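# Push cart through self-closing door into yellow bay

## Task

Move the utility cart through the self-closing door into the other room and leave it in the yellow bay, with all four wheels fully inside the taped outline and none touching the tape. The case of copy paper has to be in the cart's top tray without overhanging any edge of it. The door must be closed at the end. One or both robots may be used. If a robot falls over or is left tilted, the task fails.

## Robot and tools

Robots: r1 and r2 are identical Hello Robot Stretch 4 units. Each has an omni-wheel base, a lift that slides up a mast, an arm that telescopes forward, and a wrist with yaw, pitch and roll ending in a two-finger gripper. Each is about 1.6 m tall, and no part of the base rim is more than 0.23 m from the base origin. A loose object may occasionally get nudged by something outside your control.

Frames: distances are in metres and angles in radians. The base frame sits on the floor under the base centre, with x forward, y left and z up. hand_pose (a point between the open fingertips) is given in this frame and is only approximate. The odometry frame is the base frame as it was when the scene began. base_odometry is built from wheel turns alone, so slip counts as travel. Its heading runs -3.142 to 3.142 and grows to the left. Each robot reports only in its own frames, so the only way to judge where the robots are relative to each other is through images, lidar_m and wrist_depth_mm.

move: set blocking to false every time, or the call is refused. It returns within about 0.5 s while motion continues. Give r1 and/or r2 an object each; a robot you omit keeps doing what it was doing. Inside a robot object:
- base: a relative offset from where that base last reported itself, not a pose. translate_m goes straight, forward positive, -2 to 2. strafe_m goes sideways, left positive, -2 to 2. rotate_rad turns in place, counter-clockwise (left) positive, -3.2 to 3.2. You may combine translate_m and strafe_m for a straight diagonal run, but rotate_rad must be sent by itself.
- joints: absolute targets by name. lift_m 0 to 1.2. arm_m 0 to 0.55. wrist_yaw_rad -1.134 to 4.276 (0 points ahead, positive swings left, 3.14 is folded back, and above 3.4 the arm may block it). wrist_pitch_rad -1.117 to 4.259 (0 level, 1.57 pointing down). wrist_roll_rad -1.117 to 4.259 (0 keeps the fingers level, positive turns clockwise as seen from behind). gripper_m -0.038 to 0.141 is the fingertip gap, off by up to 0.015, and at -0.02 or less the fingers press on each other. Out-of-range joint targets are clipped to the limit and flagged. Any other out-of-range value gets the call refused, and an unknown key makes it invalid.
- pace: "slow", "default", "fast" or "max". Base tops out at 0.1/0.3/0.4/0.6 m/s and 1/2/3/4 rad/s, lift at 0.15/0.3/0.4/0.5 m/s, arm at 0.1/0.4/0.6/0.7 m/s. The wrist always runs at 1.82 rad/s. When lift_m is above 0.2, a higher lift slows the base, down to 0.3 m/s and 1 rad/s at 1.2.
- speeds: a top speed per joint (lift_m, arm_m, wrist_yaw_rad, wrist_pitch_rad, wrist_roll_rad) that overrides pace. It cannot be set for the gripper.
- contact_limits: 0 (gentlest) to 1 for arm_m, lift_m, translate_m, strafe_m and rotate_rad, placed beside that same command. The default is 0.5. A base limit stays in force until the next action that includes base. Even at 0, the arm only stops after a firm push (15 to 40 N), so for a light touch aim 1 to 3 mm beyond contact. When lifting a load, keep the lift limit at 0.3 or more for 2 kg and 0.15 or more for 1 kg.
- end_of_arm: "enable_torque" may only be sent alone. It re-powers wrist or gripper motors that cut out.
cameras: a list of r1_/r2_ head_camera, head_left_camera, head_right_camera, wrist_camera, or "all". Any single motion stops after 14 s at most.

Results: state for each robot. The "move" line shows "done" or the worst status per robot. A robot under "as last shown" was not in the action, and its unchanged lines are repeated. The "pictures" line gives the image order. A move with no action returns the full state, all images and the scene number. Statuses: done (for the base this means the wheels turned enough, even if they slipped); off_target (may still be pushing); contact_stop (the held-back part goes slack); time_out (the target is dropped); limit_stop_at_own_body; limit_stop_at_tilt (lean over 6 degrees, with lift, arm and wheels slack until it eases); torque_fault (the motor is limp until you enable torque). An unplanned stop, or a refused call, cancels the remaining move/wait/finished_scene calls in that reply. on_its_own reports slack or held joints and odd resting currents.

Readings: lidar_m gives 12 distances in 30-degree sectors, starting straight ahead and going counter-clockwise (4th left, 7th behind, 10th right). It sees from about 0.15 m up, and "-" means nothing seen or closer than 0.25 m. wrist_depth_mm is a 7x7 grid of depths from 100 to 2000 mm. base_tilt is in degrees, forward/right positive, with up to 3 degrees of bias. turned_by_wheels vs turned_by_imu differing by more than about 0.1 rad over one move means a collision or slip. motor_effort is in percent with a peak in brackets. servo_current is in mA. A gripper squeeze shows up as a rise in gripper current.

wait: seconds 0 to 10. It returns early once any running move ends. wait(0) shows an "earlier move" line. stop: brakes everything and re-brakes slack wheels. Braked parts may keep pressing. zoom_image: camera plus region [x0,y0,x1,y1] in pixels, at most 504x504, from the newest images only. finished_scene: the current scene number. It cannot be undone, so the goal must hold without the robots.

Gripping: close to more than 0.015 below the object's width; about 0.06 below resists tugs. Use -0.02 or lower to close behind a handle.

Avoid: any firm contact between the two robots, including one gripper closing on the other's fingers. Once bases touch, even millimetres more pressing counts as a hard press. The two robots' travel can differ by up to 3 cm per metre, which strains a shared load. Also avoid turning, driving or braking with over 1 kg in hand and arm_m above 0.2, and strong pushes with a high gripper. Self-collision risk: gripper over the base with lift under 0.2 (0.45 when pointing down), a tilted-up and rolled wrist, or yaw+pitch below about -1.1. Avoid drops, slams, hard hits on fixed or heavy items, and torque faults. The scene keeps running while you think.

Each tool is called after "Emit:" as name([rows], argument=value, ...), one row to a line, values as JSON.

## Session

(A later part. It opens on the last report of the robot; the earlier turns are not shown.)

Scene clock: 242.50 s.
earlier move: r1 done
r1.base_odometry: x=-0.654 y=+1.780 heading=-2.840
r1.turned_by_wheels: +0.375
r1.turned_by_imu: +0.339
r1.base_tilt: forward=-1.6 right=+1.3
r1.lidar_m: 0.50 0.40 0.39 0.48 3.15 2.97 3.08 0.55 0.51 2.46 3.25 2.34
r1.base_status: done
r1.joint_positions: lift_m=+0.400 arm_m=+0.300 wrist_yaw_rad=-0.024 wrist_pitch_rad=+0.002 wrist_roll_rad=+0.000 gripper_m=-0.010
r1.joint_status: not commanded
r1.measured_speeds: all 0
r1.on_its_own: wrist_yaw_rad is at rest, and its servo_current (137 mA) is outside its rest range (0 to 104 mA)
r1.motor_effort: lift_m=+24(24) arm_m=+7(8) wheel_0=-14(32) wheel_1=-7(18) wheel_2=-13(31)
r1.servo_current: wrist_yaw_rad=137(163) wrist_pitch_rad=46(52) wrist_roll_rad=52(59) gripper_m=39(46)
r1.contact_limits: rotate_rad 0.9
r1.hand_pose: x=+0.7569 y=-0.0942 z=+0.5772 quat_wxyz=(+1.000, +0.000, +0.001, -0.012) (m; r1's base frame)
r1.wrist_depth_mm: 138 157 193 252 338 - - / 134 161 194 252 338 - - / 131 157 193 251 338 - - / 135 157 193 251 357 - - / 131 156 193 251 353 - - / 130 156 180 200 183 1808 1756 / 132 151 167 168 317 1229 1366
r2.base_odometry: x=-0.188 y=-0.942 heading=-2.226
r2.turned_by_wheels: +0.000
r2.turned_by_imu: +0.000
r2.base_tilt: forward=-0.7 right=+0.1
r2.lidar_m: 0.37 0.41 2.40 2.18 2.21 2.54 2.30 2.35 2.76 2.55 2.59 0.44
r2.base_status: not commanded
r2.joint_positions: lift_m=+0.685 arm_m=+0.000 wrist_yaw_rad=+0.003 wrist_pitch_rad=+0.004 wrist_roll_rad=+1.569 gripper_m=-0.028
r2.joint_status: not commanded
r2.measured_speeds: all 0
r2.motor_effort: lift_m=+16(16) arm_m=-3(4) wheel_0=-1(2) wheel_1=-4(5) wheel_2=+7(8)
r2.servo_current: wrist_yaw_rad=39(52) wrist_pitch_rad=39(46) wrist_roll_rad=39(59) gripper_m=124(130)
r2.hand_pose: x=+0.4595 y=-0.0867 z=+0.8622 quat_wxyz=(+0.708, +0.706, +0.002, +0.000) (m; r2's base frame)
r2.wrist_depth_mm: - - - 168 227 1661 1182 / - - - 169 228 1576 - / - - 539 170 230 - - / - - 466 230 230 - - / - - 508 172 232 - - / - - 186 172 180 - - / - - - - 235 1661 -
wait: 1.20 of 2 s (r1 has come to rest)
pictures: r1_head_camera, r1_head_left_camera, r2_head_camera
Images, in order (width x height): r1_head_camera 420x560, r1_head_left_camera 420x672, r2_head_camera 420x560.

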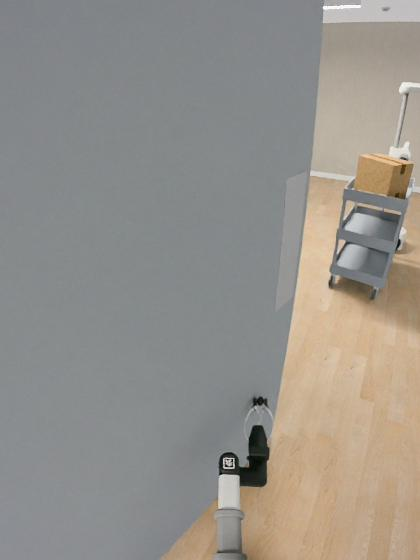

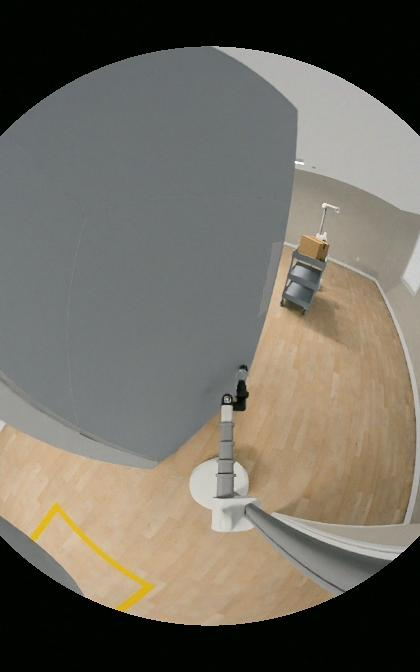

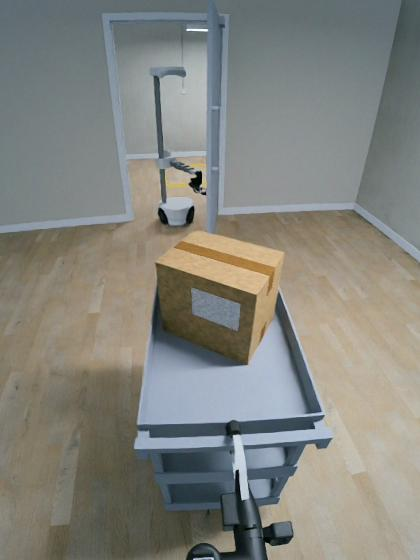

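Emit:
move(r1={"base":{"translate_m":0.5},"joints":{"arm_m":0.05},"speeds":{"arm_m":0.06},"contact_limits":{"translate_m":0.9,"arm_m":0.8},"pace":"slow"}, blocking=false)

Emit:
wait(seconds=7, cameras=["r1_head_camera","r1_head_left_camera","r2_head_camera"])

Scene clock: 253.97 s.
move: r1 moving
r1.base_odometry: x=-0.666 y=+1.776 heading=-2.842
r1.turned_by_wheels: -0.002
r1.turned_by_imu: -0.003
r1.base_tilt: forward=-1.6 right=+1.3
r1.lidar_m: 0.44 0.39 0.39 0.47 3.16 2.99 3.09 0.53 0.50 2.46 3.24 0.89
r1.base_status: translate_m moving
r1.joint_positions: lift_m=+0.400 arm_m=+0.274 wrist_yaw_rad=-0.024 wrist_pitch_rad=+0.002 wrist_roll_rad=+0.000 gripper_m=-0.010
r1.joint_status: arm_m moving
r1.measured_speeds: translate_m=+0.048 strafe_m=+0.000 rotate_rad=-0.003 lift_m=+0.000 arm_m=-0.060 wrist_yaw_rad=+0.000 wrist_pitch_rad=+0.000 wrist_roll_rad=+0.000
r1.motor_effort: lift_m=+24(24) arm_m=-3(6) wheel_0=-6(14) wheel_1=-1(8) wheel_2=-18(18)
r1.servo_current: wrist_yaw_rad=156(156) wrist_pitch_rad=39(46) wrist_roll_rad=59(65) gripper_m=46(46)
r1.contact_limits: arm_m 0.8; translate_m 0.9
r1.hand_pose: x=+0.7315 y=-0.0942 z=+0.5772 quat_wxyz=(+1.000, +0.000, +0.001, -0.012) (m; r1's base frame)
r1.wrist_depth_mm: 137 159 198 249 351 - - / 130 156 191 248 349 - - / 130 156 191 247 329 1863 - / 133 156 191 247 329 - - / 130 155 191 247 329 - - / 130 155 185 199 182 1808 1708 / 136 150 164 218 309 133 1336
r2: as last shown
r2.base_tilt: forward=-0.7 right=+0.0
r2.lidar_m: 0.40 0.43 2.37 2.16 2.23 2.53 2.28 2.34 2.75 2.55 2.58 0.42
r2.motor_effort: lift_m=+16(16) arm_m=-4(4) wheel_0=-1(1) wheel_1=-4(5) wheel_2=+7(8)
r2.servo_current: wrist_yaw_rad=39(52) wrist_pitch_rad=46(46) wrist_roll_rad=46(65) gripper_m=117(130)
r2.wrist_depth_mm: - - - 167 226 1618 1182 / - - - 169 229 1618 - / - - 535 170 230 - - / - - 462 230 230 - - / - - 512 172 232 - - / - - 186 172 179 - - / - - - - 235 1618 -
pictures: none

Scene clock: 259.73 s.
earlier move: r1 done
r1.base_odometry: x=-1.131 y=+1.632 heading=-2.839
r1.turned_by_wheels: +0.003
r1.turned_by_imu: -0.004
r1.base_tilt: forward=-1.6 right=+1.3
r1.lidar_m: 0.29 0.25 - 0.25 0.30 3.43 3.53 0.89 1.68 2.68 3.56 1.90
r1.base_status: done
r1.joint_positions: lift_m=+0.400 arm_m=+0.050 wrist_yaw_rad=-0.003 wrist_pitch_rad=+0.002 wrist_roll_rad=+0.000 gripper_m=-0.010
r1.joint_status: all done
r1.measured_speeds: all 0
r1.motor_effort: lift_m=+24(24) arm_m=+4(6) wheel_0=+3(14) wheel_1=+9(14) wheel_2=-5(21)
r1.servo_current: wrist_yaw_rad=39(169) wrist_pitch_rad=39(52) wrist_roll_rad=46(78) gripper_m=46(52)
r1.contact_limits: arm_m 0.8; translate_m 0.9
r1.hand_pose: x=+0.5090 y=-0.0882 z=+0.5772 quat_wxyz=(+1.000, +0.000, +0.001, -0.001) (m; r1's base frame)
r1.wrist_depth_mm: 147 183 229 - - - - / 146 183 229 - - - 1430 / 151 183 230 - - - - / - 190 228 - - - - / 146 182 229 - - - - / 145 181 209 194 - 1808 1618 / 149 169 180 181 153 1336 1397
r2.base_odometry: x=-0.188 y=-0.942 heading=-2.226
r2.turned_by_wheels: +0.000
r2.turned_by_imu: +0.001
r2.base_tilt: forward=-0.7 right=+0.0
r2.lidar_m: 0.38 0.39 2.38 2.16 2.23 2.51 2.31 2.34 2.77 2.54 2.57 0.43
r2.base_status: not commanded
r2.joint_positions: lift_m=+0.685 arm_m=+0.000 wrist_yaw_rad=+0.003 wrist_pitch_rad=+0.004 wrist_roll_rad=+1.569 gripper_m=-0.028
r2.joint_status: not commanded
r2.measured_speeds: all 0
r2.motor_effort: lift_m=+16(16) arm_m=-3(4) wheel_0=-1(1) wheel_1=-4(5) wheel_2=+7(8)
r2.servo_current: wrist_yaw_rad=33(59) wrist_pitch_rad=46(52) wrist_roll_rad=39(65) gripper_m=124(130)
r2.hand_pose: x=+0.4595 y=-0.0867 z=+0.8622 quat_wxyz=(+0.708, +0.706, +0.002, +0.000) (m; r2's base frame)
r2.wrist_depth_mm: - - - 168 228 1708 1160 / - - - 169 227 1618 - / - - 539 170 229 - - / - - 462 230 230 - - / - - 512 172 231 - - / - - 186 172 179 - - / - - - - 234 1618 -
wait: 5.77 of 7 s (r1 has come to rest)
pictures: r1_head_camera, r1_head_left_camera, r2_head_camera
Images, in order (width x height): r1_head_camera 420x560, r1_head_left_camera 420x672, r2_head_camera 420x560.

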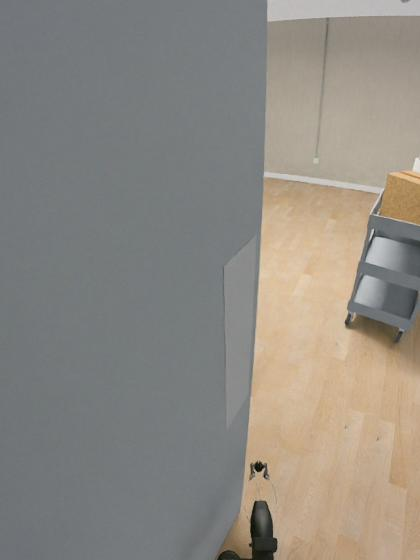

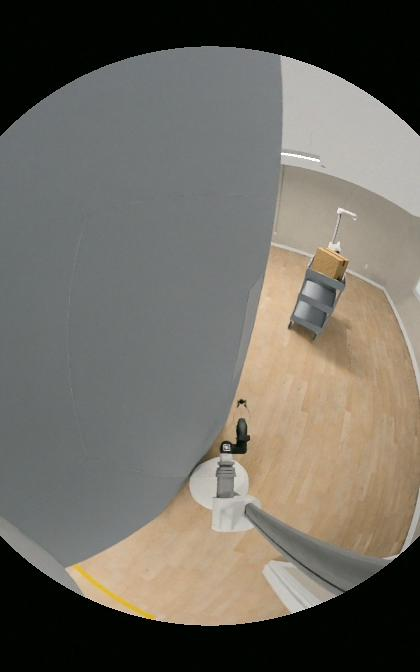

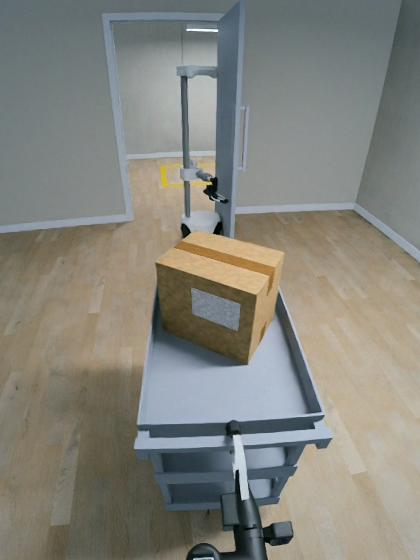

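Emit:
move(r1={"base":{"translate_m":0.3},"joints":{"arm_m":0.0},"contact_limits":{"translate_m":0.9},"pace":"slow"}, blocking=false)

Emit:
wait(seconds=6)

Emit:
wait(seconds=1, cameras=["r1_head_right_camera","r1_head_left_camera","r2_head_camera","r2_head_left_camera"])

Scene clock: 266.50 s.
move: r1 moving
r1.base_odometry: x=-1.143 y=+1.628 heading=-2.839
r1.turned_by_wheels: +0.000
r1.turned_by_imu: +0.000
r1.base_tilt: forward=-1.6 right=+1.3
r1.lidar_m: 0.30 0.25 - 0.25 0.28 3.43 3.54 0.88 1.73 2.69 3.56 1.90
r1.base_status: translate_m moving
r1.joint_positions: lift_m=+0.400 arm_m=+0.037 wrist_yaw_rad=-0.003 wrist_pitch_rad=+0.002 wrist_roll_rad=+0.000 gripper_m=-0.010
r1.joint_status: arm_m moving
r1.measured_speeds: translate_m=+0.050 strafe_m=+0.000 rotate_rad=+0.001 lift_m=+0.000 arm_m=-0.049 wrist_yaw_rad=+0.000 wrist_pitch_rad=+0.000 wrist_roll_rad=+0.000
r1.motor_effort: lift_m=+24(24) arm_m=-3(7) wheel_0=+5(6) wheel_1=+11(14) wheel_2=-11(11)
r1.servo_current: wrist_yaw_rad=52(72) wrist_pitch_rad=46(52) wrist_roll_rad=52(65) gripper_m=46(46)
r1.contact_limits: translate_m 0.9
r1.hand_pose: x=+0.4965 y=-0.0882 z=+0.5772 quat_wxyz=(+1.000, +0.000, +0.001, -0.001) (m; r1's base frame)
r1.wrist_depth_mm: 154 193 244 - - - - / 155 193 244 - - - 1397 / 159 194 245 - - - - / 155 193 243 - - - - / 154 193 242 - - - - / 154 191 220 194 - 1921 1576 / 158 178 181 181 153 1308 1397
r2: as last shown
r2.turned_by_imu: +0.000
r2.base_tilt: forward=-0.6 right=+0.0
r2.lidar_m: 0.39 0.39 2.41 2.19 2.22 2.55 2.31 2.34 2.75 2.54 2.59 0.43
r2.motor_effort: lift_m=+16(16) arm_m=-4(4) wheel_0=-1(1) wheel_1=-4(4) wheel_2=+7(8)
r2.servo_current: wrist_yaw_rad=52(52) wrist_pitch_rad=39(46) wrist_roll_rad=46(59) gripper_m=124(130)
r2.wrist_depth_mm: - - - 168 228 1661 1182 / - - - 169 227 1618 - / - - 539 170 229 - - / - - 459 230 230 - - / - - 512 172 231 - - / - - 187 172 180 - - / - - - - 233 1576 -
pictures: none

Scene clock: 270.27 s.
earlier move: r1 done
r1.base_odometry: x=-1.418 y=+1.543 heading=-2.839
r1.turned_by_wheels: +0.000
r1.turned_by_imu: +0.000
r1.base_tilt: forward=-1.6 right=+1.2
r1.lidar_m: 3.04 0.25 - 0.25 0.25 0.47 3.80 1.15 2.54 2.83 1.74 1.66
r1.base_status: done
r1.joint_positions: lift_m=+0.400 arm_m=+0.000 wrist_yaw_rad=-0.003 wrist_pitch_rad=+0.002 wrist_roll_rad=+0.000 gripper_m=-0.010
r1.joint_status: all done
r1.measured_speeds: all 0
r1.motor_effort: lift_m=+24(24) arm_m=-5(8) wheel_0=+2(8) wheel_1=+7(15) wheel_2=-3(11)
r1.servo_current: wrist_yaw_rad=46(78) wrist_pitch_rad=46(52) wrist_roll_rad=33(65) gripper_m=39(52)
r1.contact_limits: translate_m 0.9
r1.hand_pose: x=+0.4592 y=-0.0882 z=+0.5772 quat_wxyz=(+1.000, +0.000, +0.001, -0.001) (m; r1's base frame)
r1.wrist_depth_mm: - - - - - - - / - - - - - - 1308 / - - - - - - - / - - - - - - - / - - - - - - - / 1921 - 1863 194 - 1983 - / 1464 1397 180 180 152 1366 1281
r2.base_odometry: x=-0.188 y=-0.942 heading=-2.226
r2.turned_by_wheels: +0.000
r2.turned_by_imu: +0.001
r2.base_tilt: forward=-0.7 right=+0.1
r2.lidar_m: 0.39 0.40 2.40 2.16 2.21 2.52 2.29 2.35 2.76 2.54 2.58 0.44
r2.base_status: not commanded
r2.joint_positions: lift_m=+0.685 arm_m=+0.000 wrist_yaw_rad=+0.003 wrist_pitch_rad=+0.004 wrist_roll_rad=+1.569 gripper_m=-0.028
r2.joint_status: not commanded
r2.measured_speeds: all 0
r2.motor_effort: lift_m=+16(16) arm_m=-3(4) wheel_0=-1(2) wheel_1=-4(5) wheel_2=+7(8)
r2.servo_current: wrist_yaw_rad=59(59) wrist_pitch_rad=46(46) wrist_roll_rad=52(59) gripper_m=124(137)
r2.hand_pose: x=+0.4595 y=-0.0867 z=+0.8622 quat_wxyz=(+0.708, +0.706, +0.002, +0.000) (m; r2's base frame)
r2.wrist_depth_mm: - - - 168 227 1708 1182 / - - - 169 228 1537 - / - - 539 170 229 - - / - - 466 230 231 - - / - - 512 172 231 - - / - - 186 172 179 - - / - - - - 234 1618 -
wait: 3.77 of 6 s (r1 has come to rest)
pictures: none

Scene clock: 271.27 s.
r1.base_odometry: x=-1.418 y=+1.543 heading=-2.839
r1.turned_by_wheels: +0.000
r1.turned_by_imu: +0.000
r1.base_tilt: forward=-1.6 right=+1.3
r1.lidar_m: 3.05 0.25 - 0.25 0.25 0.46 3.81 1.15 2.54 2.81 1.72 1.66
r1.base_status: done
r1.joint_positions: lift_m=+0.400 arm_m=+0.000 wrist_yaw_rad=-0.003 wrist_pitch_rad=+0.002 wrist_roll_rad=+0.000 gripper_m=-0.010
r1.joint_status: all done
r1.measured_speeds: all 0
r1.motor_effort: lift_m=+24(24) arm_m=-5(8) wheel_0=+2(8) wheel_1=+7(15) wheel_2=-3(11)
r1.servo_current: wrist_yaw_rad=59(78) wrist_pitch_rad=39(52) wrist_roll_rad=52(65) gripper_m=46(52)
r1.contact_limits: translate_m 0.9
r1.hand_pose: x=+0.4592 y=-0.0882 z=+0.5772 quat_wxyz=(+1.000, +0.000, +0.001, -0.001) (m; r1's base frame)
r1.wrist_depth_mm: - - - - - - - / - - - - - - 1336 / - - - - - - - / - - - - - - - / - - - - - - - / 1983 - 1921 194 - 1983 - / 1499 1430 180 180 153 1366 1308
r2.base_odometry: x=-0.188 y=-0.942 heading=-2.226
r2.turned_by_wheels: +0.000
r2.turned_by_imu: +0.000
r2.base_tilt: forward=-0.7 right=+0.1
r2.lidar_m: 0.38 0.41 2.38 2.14 2.22 2.51 2.31 2.35 2.76 2.56 2.58 0.45
r2.base_status: not commanded
r2.joint_positions: lift_m=+0.685 arm_m=+0.000 wrist_yaw_rad=+0.003 wrist_pitch_rad=+0.004 wrist_roll_rad=+1.569 gripper_m=-0.028
r2.joint_status: not commanded
r2.measured_speeds: all 0
r2.motor_effort: lift_m=+16(16) arm_m=-4(4) wheel_0=-1(2) wheel_1=-4(5) wheel_2=+8(8)
r2.servo_current: wrist_yaw_rad=52(59) wrist_pitch_rad=52(46) wrist_roll_rad=39(59) gripper_m=124(137)
r2.hand_pose: x=+0.4595 y=-0.0867 z=+0.8622 quat_wxyz=(+0.708, +0.706, +0.002, +0.000) (m; r2's base frame)
r2.wrist_depth_mm: - - - 168 226 1661 1182 / - - - 169 228 1618 - / - - 544 170 229 - - / - - 462 230 230 - - / - - 512 172 232 - - / - - 186 173 180 - - / - - - - 234 1576 -
wait: 1.00 s; at rest by 0.27 s
pictures: r1_head_left_camera, r1_head_right_camera, r2_head_camera, r2_head_left_camera
Images, in order (width x height): r1_head_left_camera 420x672, r1_head_right_camera 420x672, r2_head_camera 420x560, r2_head_left_camera 420x672.

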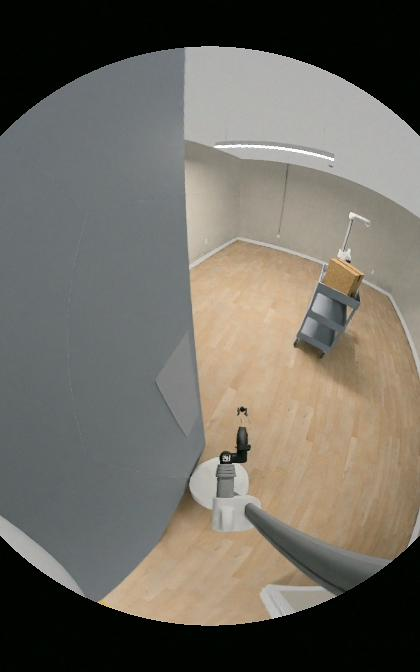

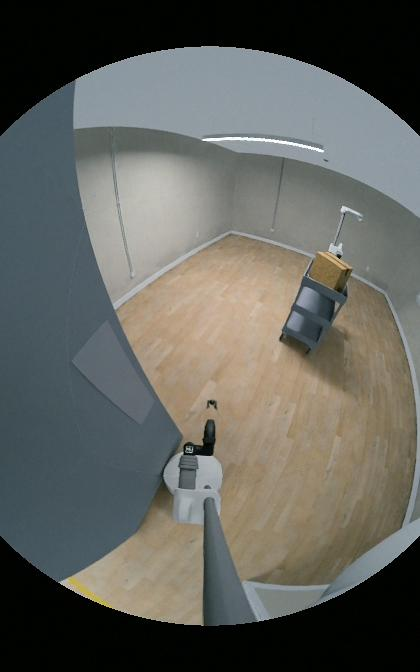

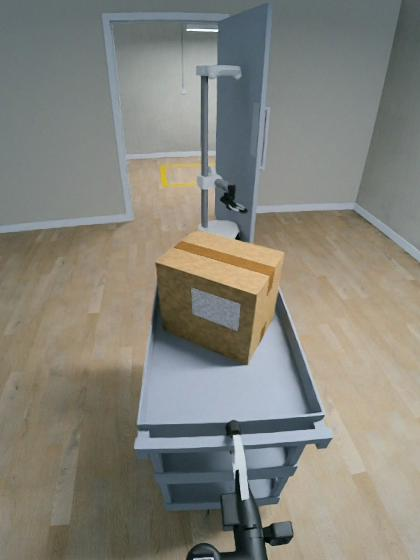

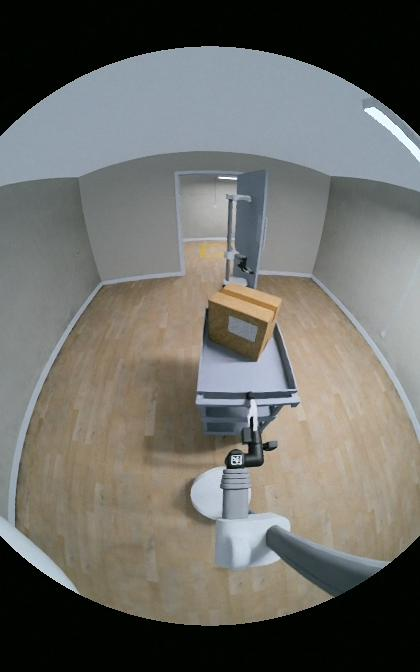

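Emit:
move(r1={"base":{"translate_m":0.12,"strafe_m":0.28},"contact_limits":{"translate_m":0.9},"pace":"slow"}, blocking=false)

Emit:
wait(seconds=6)

Emit:
wait(seconds=0.5, cameras=["r1_head_right_camera","r2_head_camera","r2_head_left_camera","r2_head_right_camera"])

Emit:
zoom_image(camera="r2_head_camera", region=[80, 0, 300, 260])

Scene clock: 277.67 s.
move: r1 moving
r1.base_odometry: x=-1.419 y=+1.530 heading=-2.839
r1.turned_by_wheels: +0.000
r1.turned_by_imu: +0.000
r1.base_tilt: forward=-1.6 right=+1.3
r1.lidar_m: 3.01 0.25 - 0.25 0.25 0.45 3.80 1.16 2.55 2.84 1.72 1.65
r1.base_status: translate_m moving; strafe_m moving
r1.joint_positions: lift_m=+0.400 arm_m=+0.000 wrist_yaw_rad=-0.003 wrist_pitch_rad=+0.002 wrist_roll_rad=+0.000 gripper_m=-0.010
r1.joint_status: not commanded
r1.measured_speeds: translate_m=+0.019 strafe_m=+0.045 rotate_rad=-0.002 lift_m=+0.000 arm_m=+0.000 wrist_yaw_rad=+0.000 wrist_pitch_rad=+0.000 wrist_roll_rad=+0.000
r1.motor_effort: lift_m=+24(24) arm_m=-5(5) wheel_0=-10(10) wheel_1=+12(14) wheel_2=-6(7)
r1.servo_current: wrist_yaw_rad=65(65) wrist_pitch_rad=39(52) wrist_roll_rad=52(65) gripper_m=39(52)
r1.contact_limits: translate_m 0.9
r1.hand_pose: x=+0.4592 y=-0.0882 z=+0.5772 quat_wxyz=(+1.000, +0.000, +0.001, -0.001) (m; r1's base frame)
r1.wrist_depth_mm: - - - - - - - / - - - - - - 1336 / - - - - - - - / - - - - - - - / - - - - - - - / 1863 - 1921 194 - 1921 - / 1499 1397 181 180 152 1366 1308
r2: as last shown
r2.lidar_m: 0.40 0.41 2.40 2.16 2.23 2.52 2.30 2.35 2.77 2.54 2.60 0.41
r2.motor_effort: lift_m=+16(16) arm_m=-4(4) wheel_0=-1(2) wheel_1=-4(4) wheel_2=+7(8)
r2.servo_current: wrist_yaw_rad=46(59) wrist_pitch_rad=39(46) wrist_roll_rad=52(59) gripper_m=124(130)
r2.wrist_depth_mm: - - - 167 228 1708 1160 / - - - 169 228 1576 - / - - 535 170 229 - - / - - 462 229 231 - - / - - 512 172 232 - - / - - 186 172 179 - - / - - - - 234 1576 -
pictures: none

Scene clock: 279.00 s.
earlier move: r1 contact_stop
r1.base_odometry: x=-1.424 y=+1.496 heading=-2.803
r1.turned_by_wheels: +0.036
r1.turned_by_imu: +0.042
r1.base_tilt: forward=-1.6 right=+1.3
r1.lidar_m: 2.86 0.25 - 0.25 0.25 0.48 3.83 1.18 2.77 2.89 1.69 1.64
r1.base_status: translate_m contact_stop (by the wheels' count: +0.020 of +0.120); strafe_m contact_stop (by the wheels' count: +0.042 of +0.280)
r1.joint_positions: lift_m=+0.400 arm_m=+0.000 wrist_yaw_rad=-0.003 wrist_pitch_rad=+0.002 wrist_roll_rad=+0.000 gripper_m=-0.010
r1.joint_status: not commanded
r1.measured_speeds: all 0
r1.on_its_own: the wheels are slack since a contact_stop
r1.motor_effort: lift_m=+23(24) arm_m=-5(5) wheel_0=+0(27) wheel_1=+0(34) wheel_2=+0(19)
r1.servo_current: wrist_yaw_rad=46(65) wrist_pitch_rad=39(52) wrist_roll_rad=33(65) gripper_m=39(52)
r1.contact_limits: translate_m 0.9
r1.hand_pose: x=+0.4592 y=-0.0882 z=+0.5773 quat_wxyz=(+1.000, +0.000, +0.001, -0.001) (m; r1's base frame)
r1.wrist_depth_mm: - - - - - - - / - - - - - - - / - - - - - - - / - - - - - - - / - - - - - - - / - - 1921 194 - 1921 1921 / 1499 1430 181 181 152 1366 1397
r2.base_odometry: x=-0.188 y=-0.942 heading=-2.226
r2.turned_by_wheels: +0.000
r2.turned_by_imu: +0.000
r2.base_tilt: forward=-0.7 right=+0.1
r2.lidar_m: 0.39 0.41 2.38 2.15 2.22 2.53 2.31 2.34 2.76 2.53 2.59 0.41
r2.base_status: not commanded
r2.joint_positions: lift_m=+0.685 arm_m=+0.000 wrist_yaw_rad=+0.003 wrist_pitch_rad=+0.004 wrist_roll_rad=+1.569 gripper_m=-0.028
r2.joint_status: not commanded
r2.measured_speeds: all 0
r2.motor_effort: lift_m=+16(16) arm_m=-4(4) wheel_0=-1(2) wheel_1=-4(4) wheel_2=+7(8)
r2.servo_current: wrist_yaw_rad=39(65) wrist_pitch_rad=46(52) wrist_roll_rad=33(65) gripper_m=124(130)
r2.hand_pose: x=+0.4595 y=-0.0867 z=+0.8622 quat_wxyz=(+0.708, +0.706, +0.002, +0.000) (m; r2's base frame)
r2.wrist_depth_mm: - - - 168 227 1708 1138 / - - - 169 228 1661 - / - - 539 170 229 - - / - - 466 230 230 - - / - - 512 172 231 - - / - - 186 172 179 - - / - - - - 235 1576 -
wait: 1.33 of 6 s (r1 has come to rest)
pictures: none

not run: a stop that you did not command came earlier in this reply.

Scaled by 1.938 from the camera's 420x560 image, which has a finer 1200x1600 frame.
This view is cut from an older image: the scene may have changed since it was taken.

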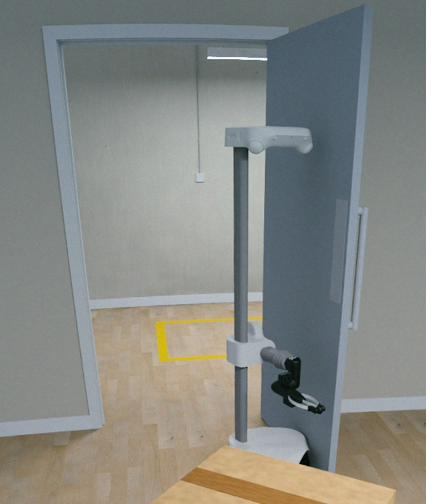

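Emit:
move(r1={"base":{"translate_m":0.05,"strafe_m":-0.01},"contact_limits":{"translate_m":0.9},"joints":{"wrist_yaw_rad":1.0},"pace":"slow"}, blocking=false)

Emit:
wait(seconds=2)

Emit:
wait(seconds=0.5, cameras=["r1_head_right_camera","r2_head_camera","r2_head_left_camera","r2_head_right_camera"])

Emit:
zoom_image(camera="r2_head_camera", region=[80, 0, 300, 260])

Scene clock: 293.60 s.
move: r1 moving
r1.base_odometry: x=-1.436 y=+1.494 heading=-2.803
r1.turned_by_wheels: +0.000
r1.turned_by_imu: +0.000
r1.base_tilt: forward=-1.6 right=+1.3
r1.lidar_m: 2.86 0.25 - 0.25 0.25 0.49 3.87 1.18 2.76 2.86 1.66 1.65
r1.base_status: translate_m moving; strafe_m moving
r1.joint_positions: lift_m=+0.400 arm_m=+0.000 wrist_yaw_rad=+0.410 wrist_pitch_rad=+0.002 wrist_roll_rad=+0.000 gripper_m=-0.010
r1.joint_status: wrist_yaw_rad moving
r1.measured_speeds: translate_m=+0.049 strafe_m=-0.010 rotate_rad=-0.001 lift_m=+0.000 arm_m=+0.000 wrist_yaw_rad=+1.731 wrist_pitch_rad=+0.000 wrist_roll_rad=+0.000
r1.motor_effort: lift_m=+23(23) arm_m=-4(5) wheel_0=+4(6) wheel_1=+8(10) wheel_2=-7(8)
r1.servo_current: wrist_yaw_rad=91(111) wrist_pitch_rad=46(52) wrist_roll_rad=39(65) gripper_m=46(52)
r1.contact_limits: translate_m 0.9
r1.hand_pose: x=+0.4703 y=+0.0348 z=+0.5773 quat_wxyz=(+0.979, +0.000, +0.001, +0.204) (m; r1's base frame)
r1.wrist_depth_mm: - - - - - - - / - - - - - - - / - - - - - - - / - - - - - - - / - - - - - - - / - - 1863 195 - 1863 1921 / 1397 1430 181 181 153 1366 1397
r2: as last shown
r2.lidar_m: 0.41 0.39 2.40 2.18 2.20 2.53 2.31 2.36 2.77 2.53 2.57 0.45
r2.motor_effort: lift_m=+16(16) arm_m=-3(4) wheel_0=-1(2) wheel_1=-4(4) wheel_2=+7(8)
r2.servo_current: wrist_yaw_rad=39(59) wrist_pitch_rad=46(46) wrist_roll_rad=33(59) gripper_m=130(130)
r2.wrist_depth_mm: - - - 168 227 1661 1182 / - - - 169 229 1576 - / - - 535 170 229 - - / - - 459 230 229 - - / - - 517 172 232 - - / - - 186 172 179 - - / - - - - 234 1618 -
pictures: none

Scene clock: 294.93 s.
earlier move: r1 contact_stop
r1.base_odometry: x=-1.471 y=+1.494 heading=-2.793
r1.turned_by_wheels: +0.009
r1.turned_by_imu: +0.010
r1.base_tilt: forward=-1.6 right=+1.3
r1.lidar_m: 2.82 0.25 - 0.25 0.25 0.51 1.27 1.23 2.77 2.90 1.65 1.60
r1.base_status: translate_m contact_stop (by the wheels' count: +0.046 of +0.050); strafe_m contact_stop (by the wheels' count: -0.014 of -0.010)
r1.joint_positions: lift_m=+0.400 arm_m=+0.000 wrist_yaw_rad=+0.997 wrist_pitch_rad=+0.002 wrist_roll_rad=+0.000 gripper_m=-0.010
r1.joint_status: all done
r1.measured_speeds: all 0
r1.on_its_own: the wheels are slack since a contact_stop
r1.motor_effort: lift_m=+23(23) arm_m=-4(5) wheel_0=+0(7) wheel_1=+0(36) wheel_2=+0(16)
r1.servo_current: wrist_yaw_rad=39(111) wrist_pitch_rad=39(52) wrist_roll_rad=52(65) gripper_m=39(52)
r1.contact_limits: translate_m 0.9
r1.hand_pose: x=+0.4009 y=+0.1948 z=+0.5773 quat_wxyz=(+0.878, +0.000, +0.001, +0.478) (m; r1's base frame)
r1.wrist_depth_mm: - - - - - - - / 119 - - - - - - / 109 - - - - - - / 108 - - - - - - / 116 - - - - - - / 114 - 185 194 180 1708 1708 / 113 138 180 181 152 1366 1397
r2.base_odometry: x=-0.188 y=-0.942 heading=-2.226
r2.turned_by_wheels: +0.000
r2.turned_by_imu: +0.000
r2.base_tilt: forward=-0.7 right=+0.0
r2.lidar_m: 0.38 0.42 2.39 2.19 2.21 2.53 2.31 2.34 2.76 2.54 2.59 0.42
r2.base_status: not commanded
r2.joint_positions: lift_m=+0.685 arm_m=+0.000 wrist_yaw_rad=+0.003 wrist_pitch_rad=+0.004 wrist_roll_rad=+1.569 gripper_m=-0.028
r2.joint_status: not commanded
r2.measured_speeds: all 0
r2.motor_effort: lift_m=+16(16) arm_m=-4(4) wheel_0=-1(2) wheel_1=-4(4) wheel_2=+8(8)
r2.servo_current: wrist_yaw_rad=39(59) wrist_pitch_rad=46(46) wrist_roll_rad=46(59) gripper_m=117(130)
r2.hand_pose: x=+0.4595 y=-0.0867 z=+0.8622 quat_wxyz=(+0.708, +0.706, +0.002, +0.000) (m; r2's base frame)
r2.wrist_depth_mm: - - - 167 226 1661 1160 / - - - 169 229 1576 - / - - 539 170 229 - - / - - 466 229 230 - - / - - 512 172 232 - - / - - 186 173 179 - - / - - - - 235 1618 -
wait: 1.33 of 2 s (r1 has come to rest)
pictures: none

not run: a stop that you did not command came earlier in this reply.

Scaled by 1.938 from the camera's 420x560 image, which has a finer 1200x1600 frame.
This view is cut from an older image: the scene may have changed since it was taken.

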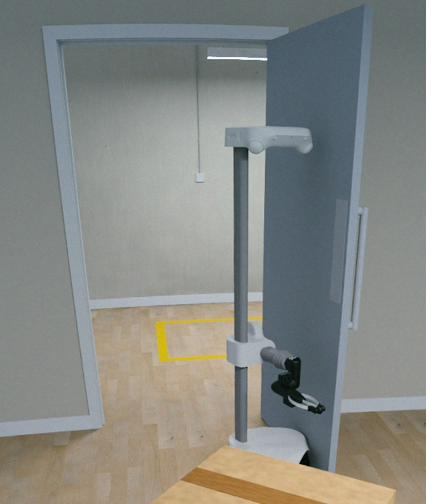

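Emit:
move(r1={"base":{"strafe_m":-0.02},"joints":{"wrist_yaw_rad":0.0},"contact_limits":{"strafe_m":0.9},"pace":"slow"}, blocking=false)

Emit:
wait(seconds=2)

Emit:
wait(seconds=0.5, cameras=["r1_head_right_camera","r2_head_camera","r2_head_left_camera","r2_head_right_camera"])

Emit:
zoom_image(camera="r2_head_camera", region=[80, 0, 300, 260])

Scene clock: 301.80 s.
move: r1 moving
r1.base_odometry: x=-1.476 y=+1.507 heading=-2.793
r1.turned_by_wheels: +0.000
r1.turned_by_imu: +0.000
r1.base_tilt: forward=-1.6 right=+1.3
r1.lidar_m: 2.83 0.25 - 0.25 0.25 0.51 1.25 1.19 2.76 2.89 1.62 1.60
r1.base_status: strafe_m moving
r1.joint_positions: lift_m=+0.400 arm_m=+0.000 wrist_yaw_rad=+0.590 wrist_pitch_rad=+0.002 wrist_roll_rad=+0.000 gripper_m=-0.010
r1.joint_status: wrist_yaw_rad moving
r1.measured_speeds: translate_m=-0.001 strafe_m=-0.043 rotate_rad=+0.003 lift_m=+0.000 arm_m=+0.000 wrist_yaw_rad=-1.735 wrist_pitch_rad=+0.000 wrist_roll_rad=+0.000
r1.motor_effort: lift_m=+23(23) arm_m=-4(5) wheel_0=+4(6) wheel_1=-1(4) wheel_2=-1(1)
r1.servo_current: wrist_yaw_rad=98(98) wrist_pitch_rad=46(46) wrist_roll_rad=52(59) gripper_m=46(52)
r1.contact_limits: strafe_m 0.9
r1.hand_pose: x=+0.4593 y=+0.0877 z=+0.5773 quat_wxyz=(+0.957, +0.000, +0.001, +0.291) (m; r1's base frame)
r1.wrist_depth_mm: - - - - - - - / - - - - - - - / - - - - - - - / - - - - - - - / - - - - - - - / - - 183 195 - 1921 1921 / 1397 1397 181 180 152 1397 1397
r2: as last shown
r2.lidar_m: 0.38 0.42 2.37 2.18 2.21 2.51 2.31 2.35 2.76 2.54 2.59 0.43
r2.motor_effort: lift_m=+16(16) arm_m=-3(4) wheel_0=+0(2) wheel_1=-4(4) wheel_2=+7(8)
r2.servo_current: wrist_yaw_rad=33(65) wrist_pitch_rad=39(46) wrist_roll_rad=39(59) gripper_m=117(130)
r2.wrist_depth_mm: - - - 168 227 1661 1182 / - - - 168 229 1618 - / - - 539 169 230 - - / - - 462 229 230 - - / - - 517 172 231 - - / - - 186 172 179 - - / - - - - 234 1576 -
pictures: none

Scene clock: 302.67 s.
earlier move: r1 done
r1.base_odometry: x=-1.478 y=+1.513 heading=-2.793
r1.turned_by_wheels: +0.000
r1.turned_by_imu: +0.000
r1.base_tilt: forward=-1.6 right=+1.3
r1.lidar_m: 2.82 0.25 - 0.25 0.25 0.51 1.23 1.22 2.75 2.87 1.62 1.60
r1.base_status: done
r1.joint_positions: lift_m=+0.400 arm_m=+0.000 wrist_yaw_rad=+0.003 wrist_pitch_rad=+0.002 wrist_roll_rad=+0.000 gripper_m=-0.010
r1.joint_status: all done
r1.measured_speeds: all 0
r1.motor_effort: lift_m=+23(23) arm_m=-4(5) wheel_0=-1(6) wheel_1=+3(4) wheel_2=-1(2)
r1.servo_current: wrist_yaw_rad=39(98) wrist_pitch_rad=39(46) wrist_roll_rad=46(65) gripper_m=39(52)
r1.contact_limits: strafe_m 0.9
r1.hand_pose: x=+0.4596 y=-0.0866 z=+0.5773 quat_wxyz=(+1.000, +0.000, +0.001, +0.001) (m; r1's base frame)
r1.wrist_depth_mm: - - - - - - - / - - - - - - - / - - - - - - - / - - - - - - - / - - - - - - - / - - 1983 195 - 1983 1808 / 1499 1430 180 181 153 1336 1336
r2.base_odometry: x=-0.188 y=-0.942 heading=-2.226
r2.turned_by_wheels: +0.000
r2.turned_by_imu: +0.000
r2.base_tilt: forward=-0.7 right=+0.1
r2.lidar_m: 0.38 0.41 2.38 2.15 2.21 2.52 2.30 2.33 2.76 2.54 2.61 0.41
r2.base_status: not commanded
r2.joint_positions: lift_m=+0.685 arm_m=+0.000 wrist_yaw_rad=+0.003 wrist_pitch_rad=+0.004 wrist_roll_rad=+1.569 gripper_m=-0.028
r2.joint_status: not commanded
r2.measured_speeds: all 0
r2.motor_effort: lift_m=+16(16) arm_m=-3(4) wheel_0=-1(2) wheel_1=-4(4) wheel_2=+8(8)
r2.servo_current: wrist_yaw_rad=59(65) wrist_pitch_rad=39(52) wrist_roll_rad=46(59) gripper_m=124(130)
r2.hand_pose: x=+0.4595 y=-0.0867 z=+0.8622 quat_wxyz=(+0.708, +0.706, +0.002, +0.000) (m; r2's base frame)
r2.wrist_depth_mm: - - - 167 228 1756 1182 / - - - 169 228 1576 - / - - 544 170 230 - - / - - 466 229 231 - - / - - 512 172 232 - - / - - 187 172 179 - - / - - - - 233 1618 -
wait: 0.87 of 2 s (r1 has come to rest)
pictures: none

Scene clock: 303.17 s.
r1.base_odometry: x=-1.478 y=+1.513 heading=-2.793
r1.turned_by_wheels: +0.000
r1.turned_by_imu: +0.000
r1.base_tilt: forward=-1.6 right=+1.3
r1.lidar_m: 2.82 0.25 - 0.25 0.25 0.53 1.25 1.20 2.76 2.88 1.64 1.59
r1.base_status: done
r1.joint_positions: lift_m=+0.400 arm_m=+0.000 wrist_yaw_rad=+0.003 wrist_pitch_rad=+0.002 wrist_roll_rad=+0.000 gripper_m=-0.010
r1.joint_status: all done
r1.measured_speeds: all 0
r1.motor_effort: lift_m=+23(23) arm_m=-4(5) wheel_0=-1(6) wheel_1=+3(4) wheel_2=-1(2)
r1.servo_current: wrist_yaw_rad=46(98) wrist_pitch_rad=46(46) wrist_roll_rad=59(65) gripper_m=39(52)
r1.contact_limits: strafe_m 0.9
r1.hand_pose: x=+0.4596 y=-0.0866 z=+0.5773 quat_wxyz=(+1.000, +0.000, +0.001, +0.001) (m; r1's base frame)
r1.wrist_depth_mm: - - - - - - - / - - - - - - - / - - - - - - - / - - - - - - - / - - - - - - - / - - 1921 195 - 1921 1756 / 1499 1430 181 180 152 1336 1308
r2.base_odometry: x=-0.188 y=-0.942 heading=-2.226
r2.turned_by_wheels: +0.000
r2.turned_by_imu: +0.000
r2.base_tilt: forward=-0.7 right=+0.1
r2.lidar_m: 0.39 0.41 2.39 2.18 2.22 2.53 2.30 2.35 2.75 2.54 2.59 0.42
r2.base_status: not commanded
r2.joint_positions: lift_m=+0.685 arm_m=+0.000 wrist_yaw_rad=+0.003 wrist_pitch_rad=+0.004 wrist_roll_rad=+1.569 gripper_m=-0.028
r2.joint_status: not commanded
r2.measured_speeds: all 0
r2.motor_effort: lift_m=+16(16) arm_m=-3(4) wheel_0=-1(2) wheel_1=-5(4) wheel_2=+7(8)
r2.servo_current: wrist_yaw_rad=52(65) wrist_pitch_rad=46(52) wrist_roll_rad=46(59) gripper_m=124(130)
r2.hand_pose: x=+0.4595 y=-0.0867 z=+0.8622 quat_wxyz=(+0.708, +0.706, +0.002, +0.000) (m; r2's base frame)
r2.wrist_depth_mm: - - - 168 227 1661 1160 / - - - 169 229 1618 - / - - 535 170 229 - - / - - 462 229 230 - - / - - 512 172 232 - - / - - 186 172 179 - - / - - - - 234 1618 -
wait: 0.50 s; at rest by 0.27 s
pictures: r1_head_right_camera, r2_head_camera, r2_head_left_camera, r2_head_right_camera
Images, in order (width x height): r1_head_right_camera 420x672, r2_head_camera 420x560, r2_head_left_camera 420x672, r2_head_right_camera 420x672.

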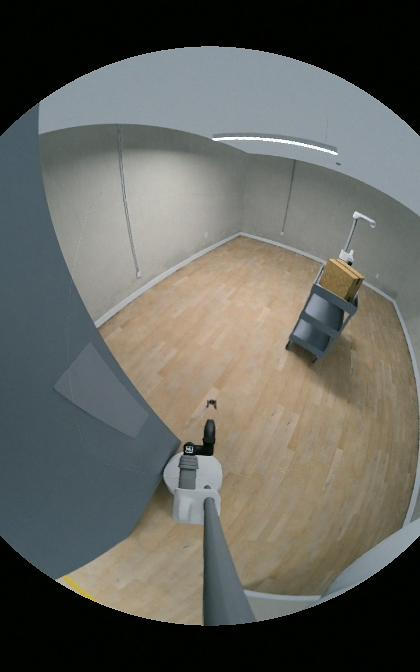

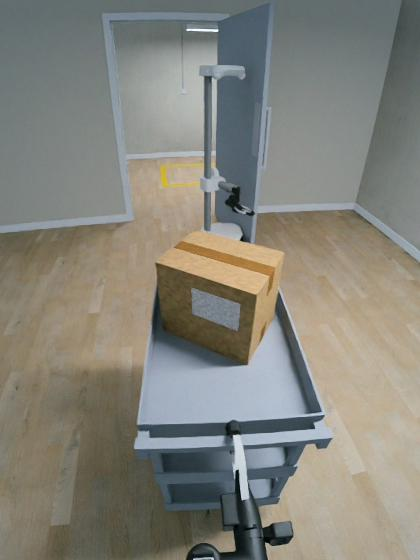

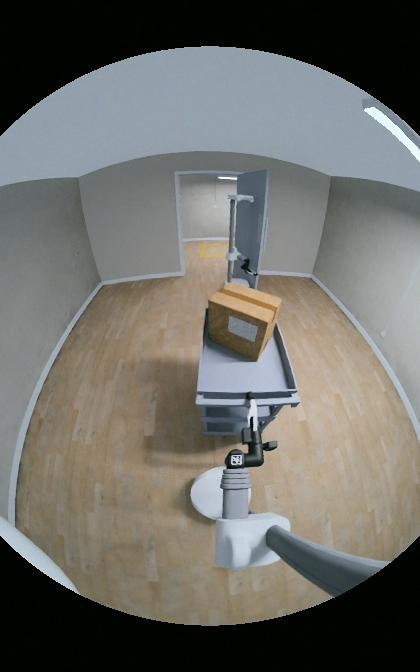

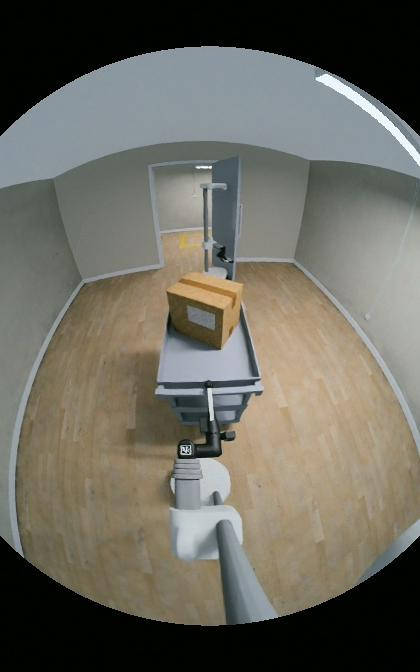

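Scaled by 1.938 from the camera's 420x560 image, which has a finer 1200x1600 frame.

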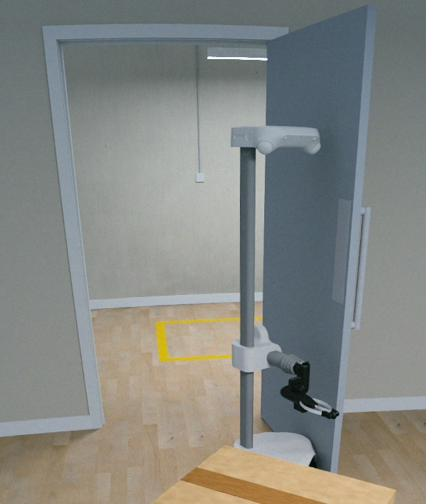

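Emit:
move(r2={"base":{"translate_m":-0.49,"strafe_m":0.27},"pace":"slow"}, blocking=false)

Emit:
wait(seconds=8)

Emit:
wait(seconds=0.5, cameras=["r1_head_right_camera","r1_head_left_camera","r2_head_camera","r2_head_left_camera","r2_wrist_camera"])

Scene clock: 332.93 s.
move: r2 moving
r1: as last shown
r1.lidar_m: 2.81 0.25 - 0.25 0.25 0.50 1.25 1.21 2.76 2.89 1.64 1.61
r1.motor_effort: lift_m=+23(23) arm_m=-4(4) wheel_0=+0(1) wheel_1=+3(3) wheel_2=-1(2)
r1.servo_current: wrist_yaw_rad=39(59) wrist_pitch_rad=46(46) wrist_roll_rad=52(59) gripper_m=46(46)
r1.contact_limits: strafe_m 0.9
r1.wrist_depth_mm: - - - - - - - / - - - - - - - / - - - - - - - / - - - - - - - / - - - - - - - / - - 1863 195 - 1983 1863 / 1537 1397 181 180 153 1336 1308
r2.base_odometry: x=-0.175 y=-0.936 heading=-2.226
r2.turned_by_wheels: +0.000
r2.turned_by_imu: +0.000
r2.base_tilt: forward=-0.7 right=+0.0
r2.lidar_m: 0.39 0.41 2.36 2.18 2.19 2.52 2.29 2.34 2.76 2.56 2.60 0.44
r2.base_status: translate_m moving; strafe_m moving
r2.joint_positions: lift_m=+0.685 arm_m=+0.000 wrist_yaw_rad=+0.003 wrist_pitch_rad=+0.004 wrist_roll_rad=+1.569 gripper_m=-0.028
r2.joint_status: not commanded
r2.measured_speeds: translate_m=-0.048 strafe_m=+0.027 rotate_rad=-0.001 lift_m=+0.000 arm_m=+0.000 wrist_yaw_rad=+0.000 wrist_pitch_rad=+0.000 wrist_roll_rad=+0.000
r2.motor_effort: lift_m=+16(16) arm_m=-3(4) wheel_0=-5(10) wheel_1=-5(6) wheel_2=+11(12)
r2.servo_current: wrist_yaw_rad=39(59) wrist_pitch_rad=39(46) wrist_roll_rad=65(65) gripper_m=124(130)
r2.hand_pose: x=+0.4595 y=-0.0867 z=+0.8622 quat_wxyz=(+0.708, +0.706, +0.002, +0.000) (m; r2's base frame)
r2.wrist_depth_mm: - - - 169 229 1756 1205 / - - - 170 230 1708 - / - - 544 171 230 - - / - - 459 232 232 - - / - - 508 172 232 - - / - - 186 172 179 - - / - - - - 235 1661 -
pictures: none

Scene clock: 339.20 s.
earlier move: r2 done
r1.base_odometry: x=-1.478 y=+1.513 heading=-2.793
r1.turned_by_wheels: +0.000
r1.turned_by_imu: +0.000
r1.base_tilt: forward=-1.5 right=+1.3
r1.lidar_m: 2.83 0.25 - 0.25 0.26 0.52 1.22 1.23 2.75 2.86 2.11 2.14
r1.base_status: not commanded
r1.joint_positions: lift_m=+0.400 arm_m=+0.000 wrist_yaw_rad=+0.003 wrist_pitch_rad=+0.002 wrist_roll_rad=+0.000 gripper_m=-0.010
r1.joint_status: not commanded
r1.measured_speeds: all 0
r1.motor_effort: lift_m=+23(23) arm_m=-4(5) wheel_0=+0(1) wheel_1=+3(4) wheel_2=-1(2)
r1.servo_current: wrist_yaw_rad=59(78) wrist_pitch_rad=46(52) wrist_roll_rad=46(65) gripper_m=39(52)
r1.contact_limits: strafe_m 0.9
r1.hand_pose: x=+0.4596 y=-0.0866 z=+0.5773 quat_wxyz=(+1.000, +0.000, +0.001, +0.001) (m; r1's base frame)
r1.wrist_depth_mm: - - - - - - - / - - - - - - - / - - - - - - - / - - - - - - - / - - - - - - - / - - 1863 194 - 1921 1921 / 1499 1397 180 181 152 1336 1366
r2.base_odometry: x=+0.325 y=-0.718 heading=-2.226
r2.turned_by_wheels: -0.001
r2.turned_by_imu: -0.002
r2.base_tilt: forward=-0.7 right=+0.1
r2.lidar_m: 0.39 0.46 2.03 1.83 1.90 2.02 1.85 1.89 2.38 2.87 2.89 0.41
r2.base_status: done
r2.joint_positions: lift_m=+0.685 arm_m=+0.000 wrist_yaw_rad=-0.001 wrist_pitch_rad=+0.004 wrist_roll_rad=+1.569 gripper_m=-0.028
r2.joint_status: not commanded
r2.measured_speeds: all 0
r2.motor_effort: lift_m=+16(16) arm_m=-4(4) wheel_0=-6(13) wheel_1=-5(8) wheel_2=+3(12)
r2.servo_current: wrist_yaw_rad=39(65) wrist_pitch_rad=46(52) wrist_roll_rad=46(65) gripper_m=117(130)
r2.hand_pose: x=+0.4592 y=-0.0877 z=+0.8622 quat_wxyz=(+0.708, +0.706, +0.001, -0.002) (m; r2's base frame)
r2.wrist_depth_mm: - - - 142 197 707 - / - - 508 147 204 768 - / - 455 442 152 212 778 - / - - 500 158 219 - - / - - 580 164 228 - - / - - 185 170 180 554 - / - - - - - 1576 477
wait: 6.27 of 8 s (r2 has come to rest)
pictures: none

Scene clock: 339.70 s.
r1.base_odometry: x=-1.478 y=+1.513 heading=-2.793
r1.turned_by_wheels: +0.000
r1.turned_by_imu: +0.000
r1.base_tilt: forward=-1.6 right=+1.3
r1.lidar_m: 2.81 0.25 - 0.25 0.25 0.53 1.26 1.20 2.77 2.88 2.11 2.13
r1.base_status: not commanded
r1.joint_positions: lift_m=+0.400 arm_m=+0.000 wrist_yaw_rad=+0.003 wrist_pitch_rad=+0.002 wrist_roll_rad=+0.000 gripper_m=-0.010
r1.joint_status: not commanded
r1.measured_speeds: all 0
r1.motor_effort: lift_m=+23(23) arm_m=-4(5) wheel_0=+0(1) wheel_1=+3(4) wheel_2=-1(2)
r1.servo_current: wrist_yaw_rad=65(78) wrist_pitch_rad=46(52) wrist_roll_rad=59(65) gripper_m=46(52)
r1.contact_limits: strafe_m 0.9
r1.hand_pose: x=+0.4596 y=-0.0866 z=+0.5773 quat_wxyz=(+1.000, +0.000, +0.001, +0.001) (m; r1's base frame)
r1.wrist_depth_mm: - - - - - - - / - - - - - - - / - - - - - - - / - - - - - - - / - - - - - - - / - - 1863 194 - 1983 1921 / 1464 1397 181 180 152 1336 1397
r2.base_odometry: x=+0.325 y=-0.718 heading=-2.226
r2.turned_by_wheels: +0.000
r2.turned_by_imu: +0.000
r2.base_tilt: forward=-0.7 right=+0.1
r2.lidar_m: 0.40 0.48 2.05 1.85 1.87 2.02 1.85 1.89 2.40 2.87 2.91 0.41
r2.base_status: done
r2.joint_positions: lift_m=+0.685 arm_m=+0.000 wrist_yaw_rad=-0.001 wrist_pitch_rad=+0.004 wrist_roll_rad=+1.569 gripper_m=-0.028
r2.joint_status: not commanded
r2.measured_speeds: all 0
r2.motor_effort: lift_m=+16(16) arm_m=-3(4) wheel_0=-6(13) wheel_1=-5(8) wheel_2=+3(12)
r2.servo_current: wrist_yaw_rad=52(65) wrist_pitch_rad=39(52) wrist_roll_rad=39(65) gripper_m=117(130)
r2.hand_pose: x=+0.4592 y=-0.0877 z=+0.8622 quat_wxyz=(+0.708, +0.706, +0.001, -0.002) (m; r2's base frame)
r2.wrist_depth_mm: - - - 142 196 715 - / - - 508 147 204 759 - / - 455 449 152 212 768 - / - - 500 158 220 - - / - - 585 165 227 - - / - - 185 170 180 564 - / - - - - - 1618 477
wait: 0.50 s; at rest by 0.27 s
pictures: r1_head_left_camera, r1_head_right_camera, r2_head_camera, r2_head_left_camera, r2_wrist_camera
Images, in order (width x height): r1_head_left_camera 420x672, r1_head_right_camera 420x672, r2_head_camera 420x560, r2_head_left_camera 420x672, r2_wrist_camera 616x392.

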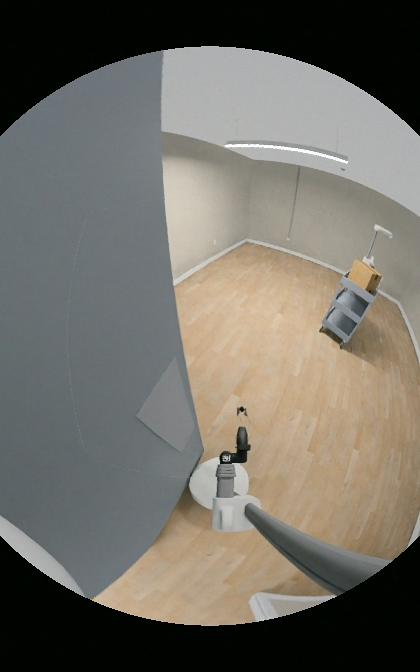

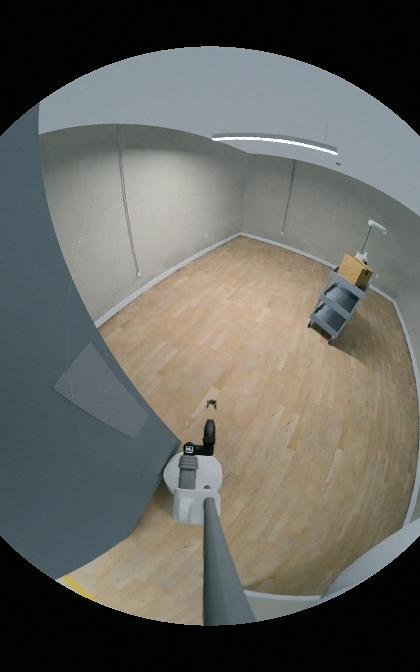

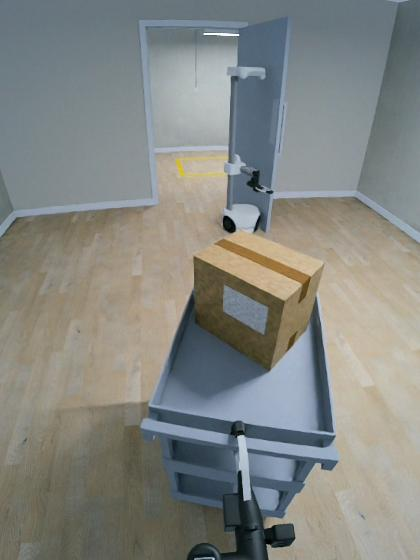

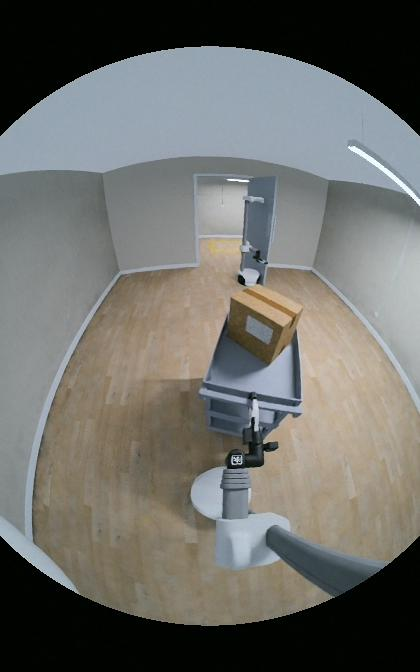

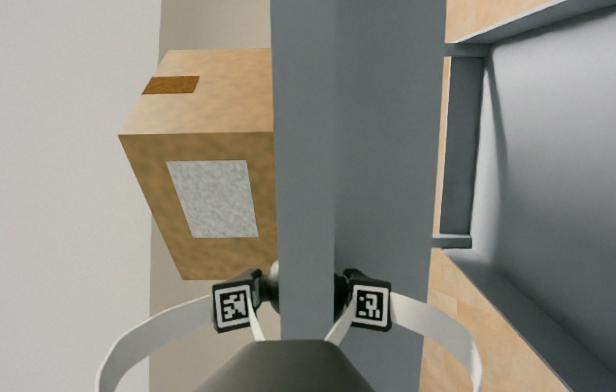

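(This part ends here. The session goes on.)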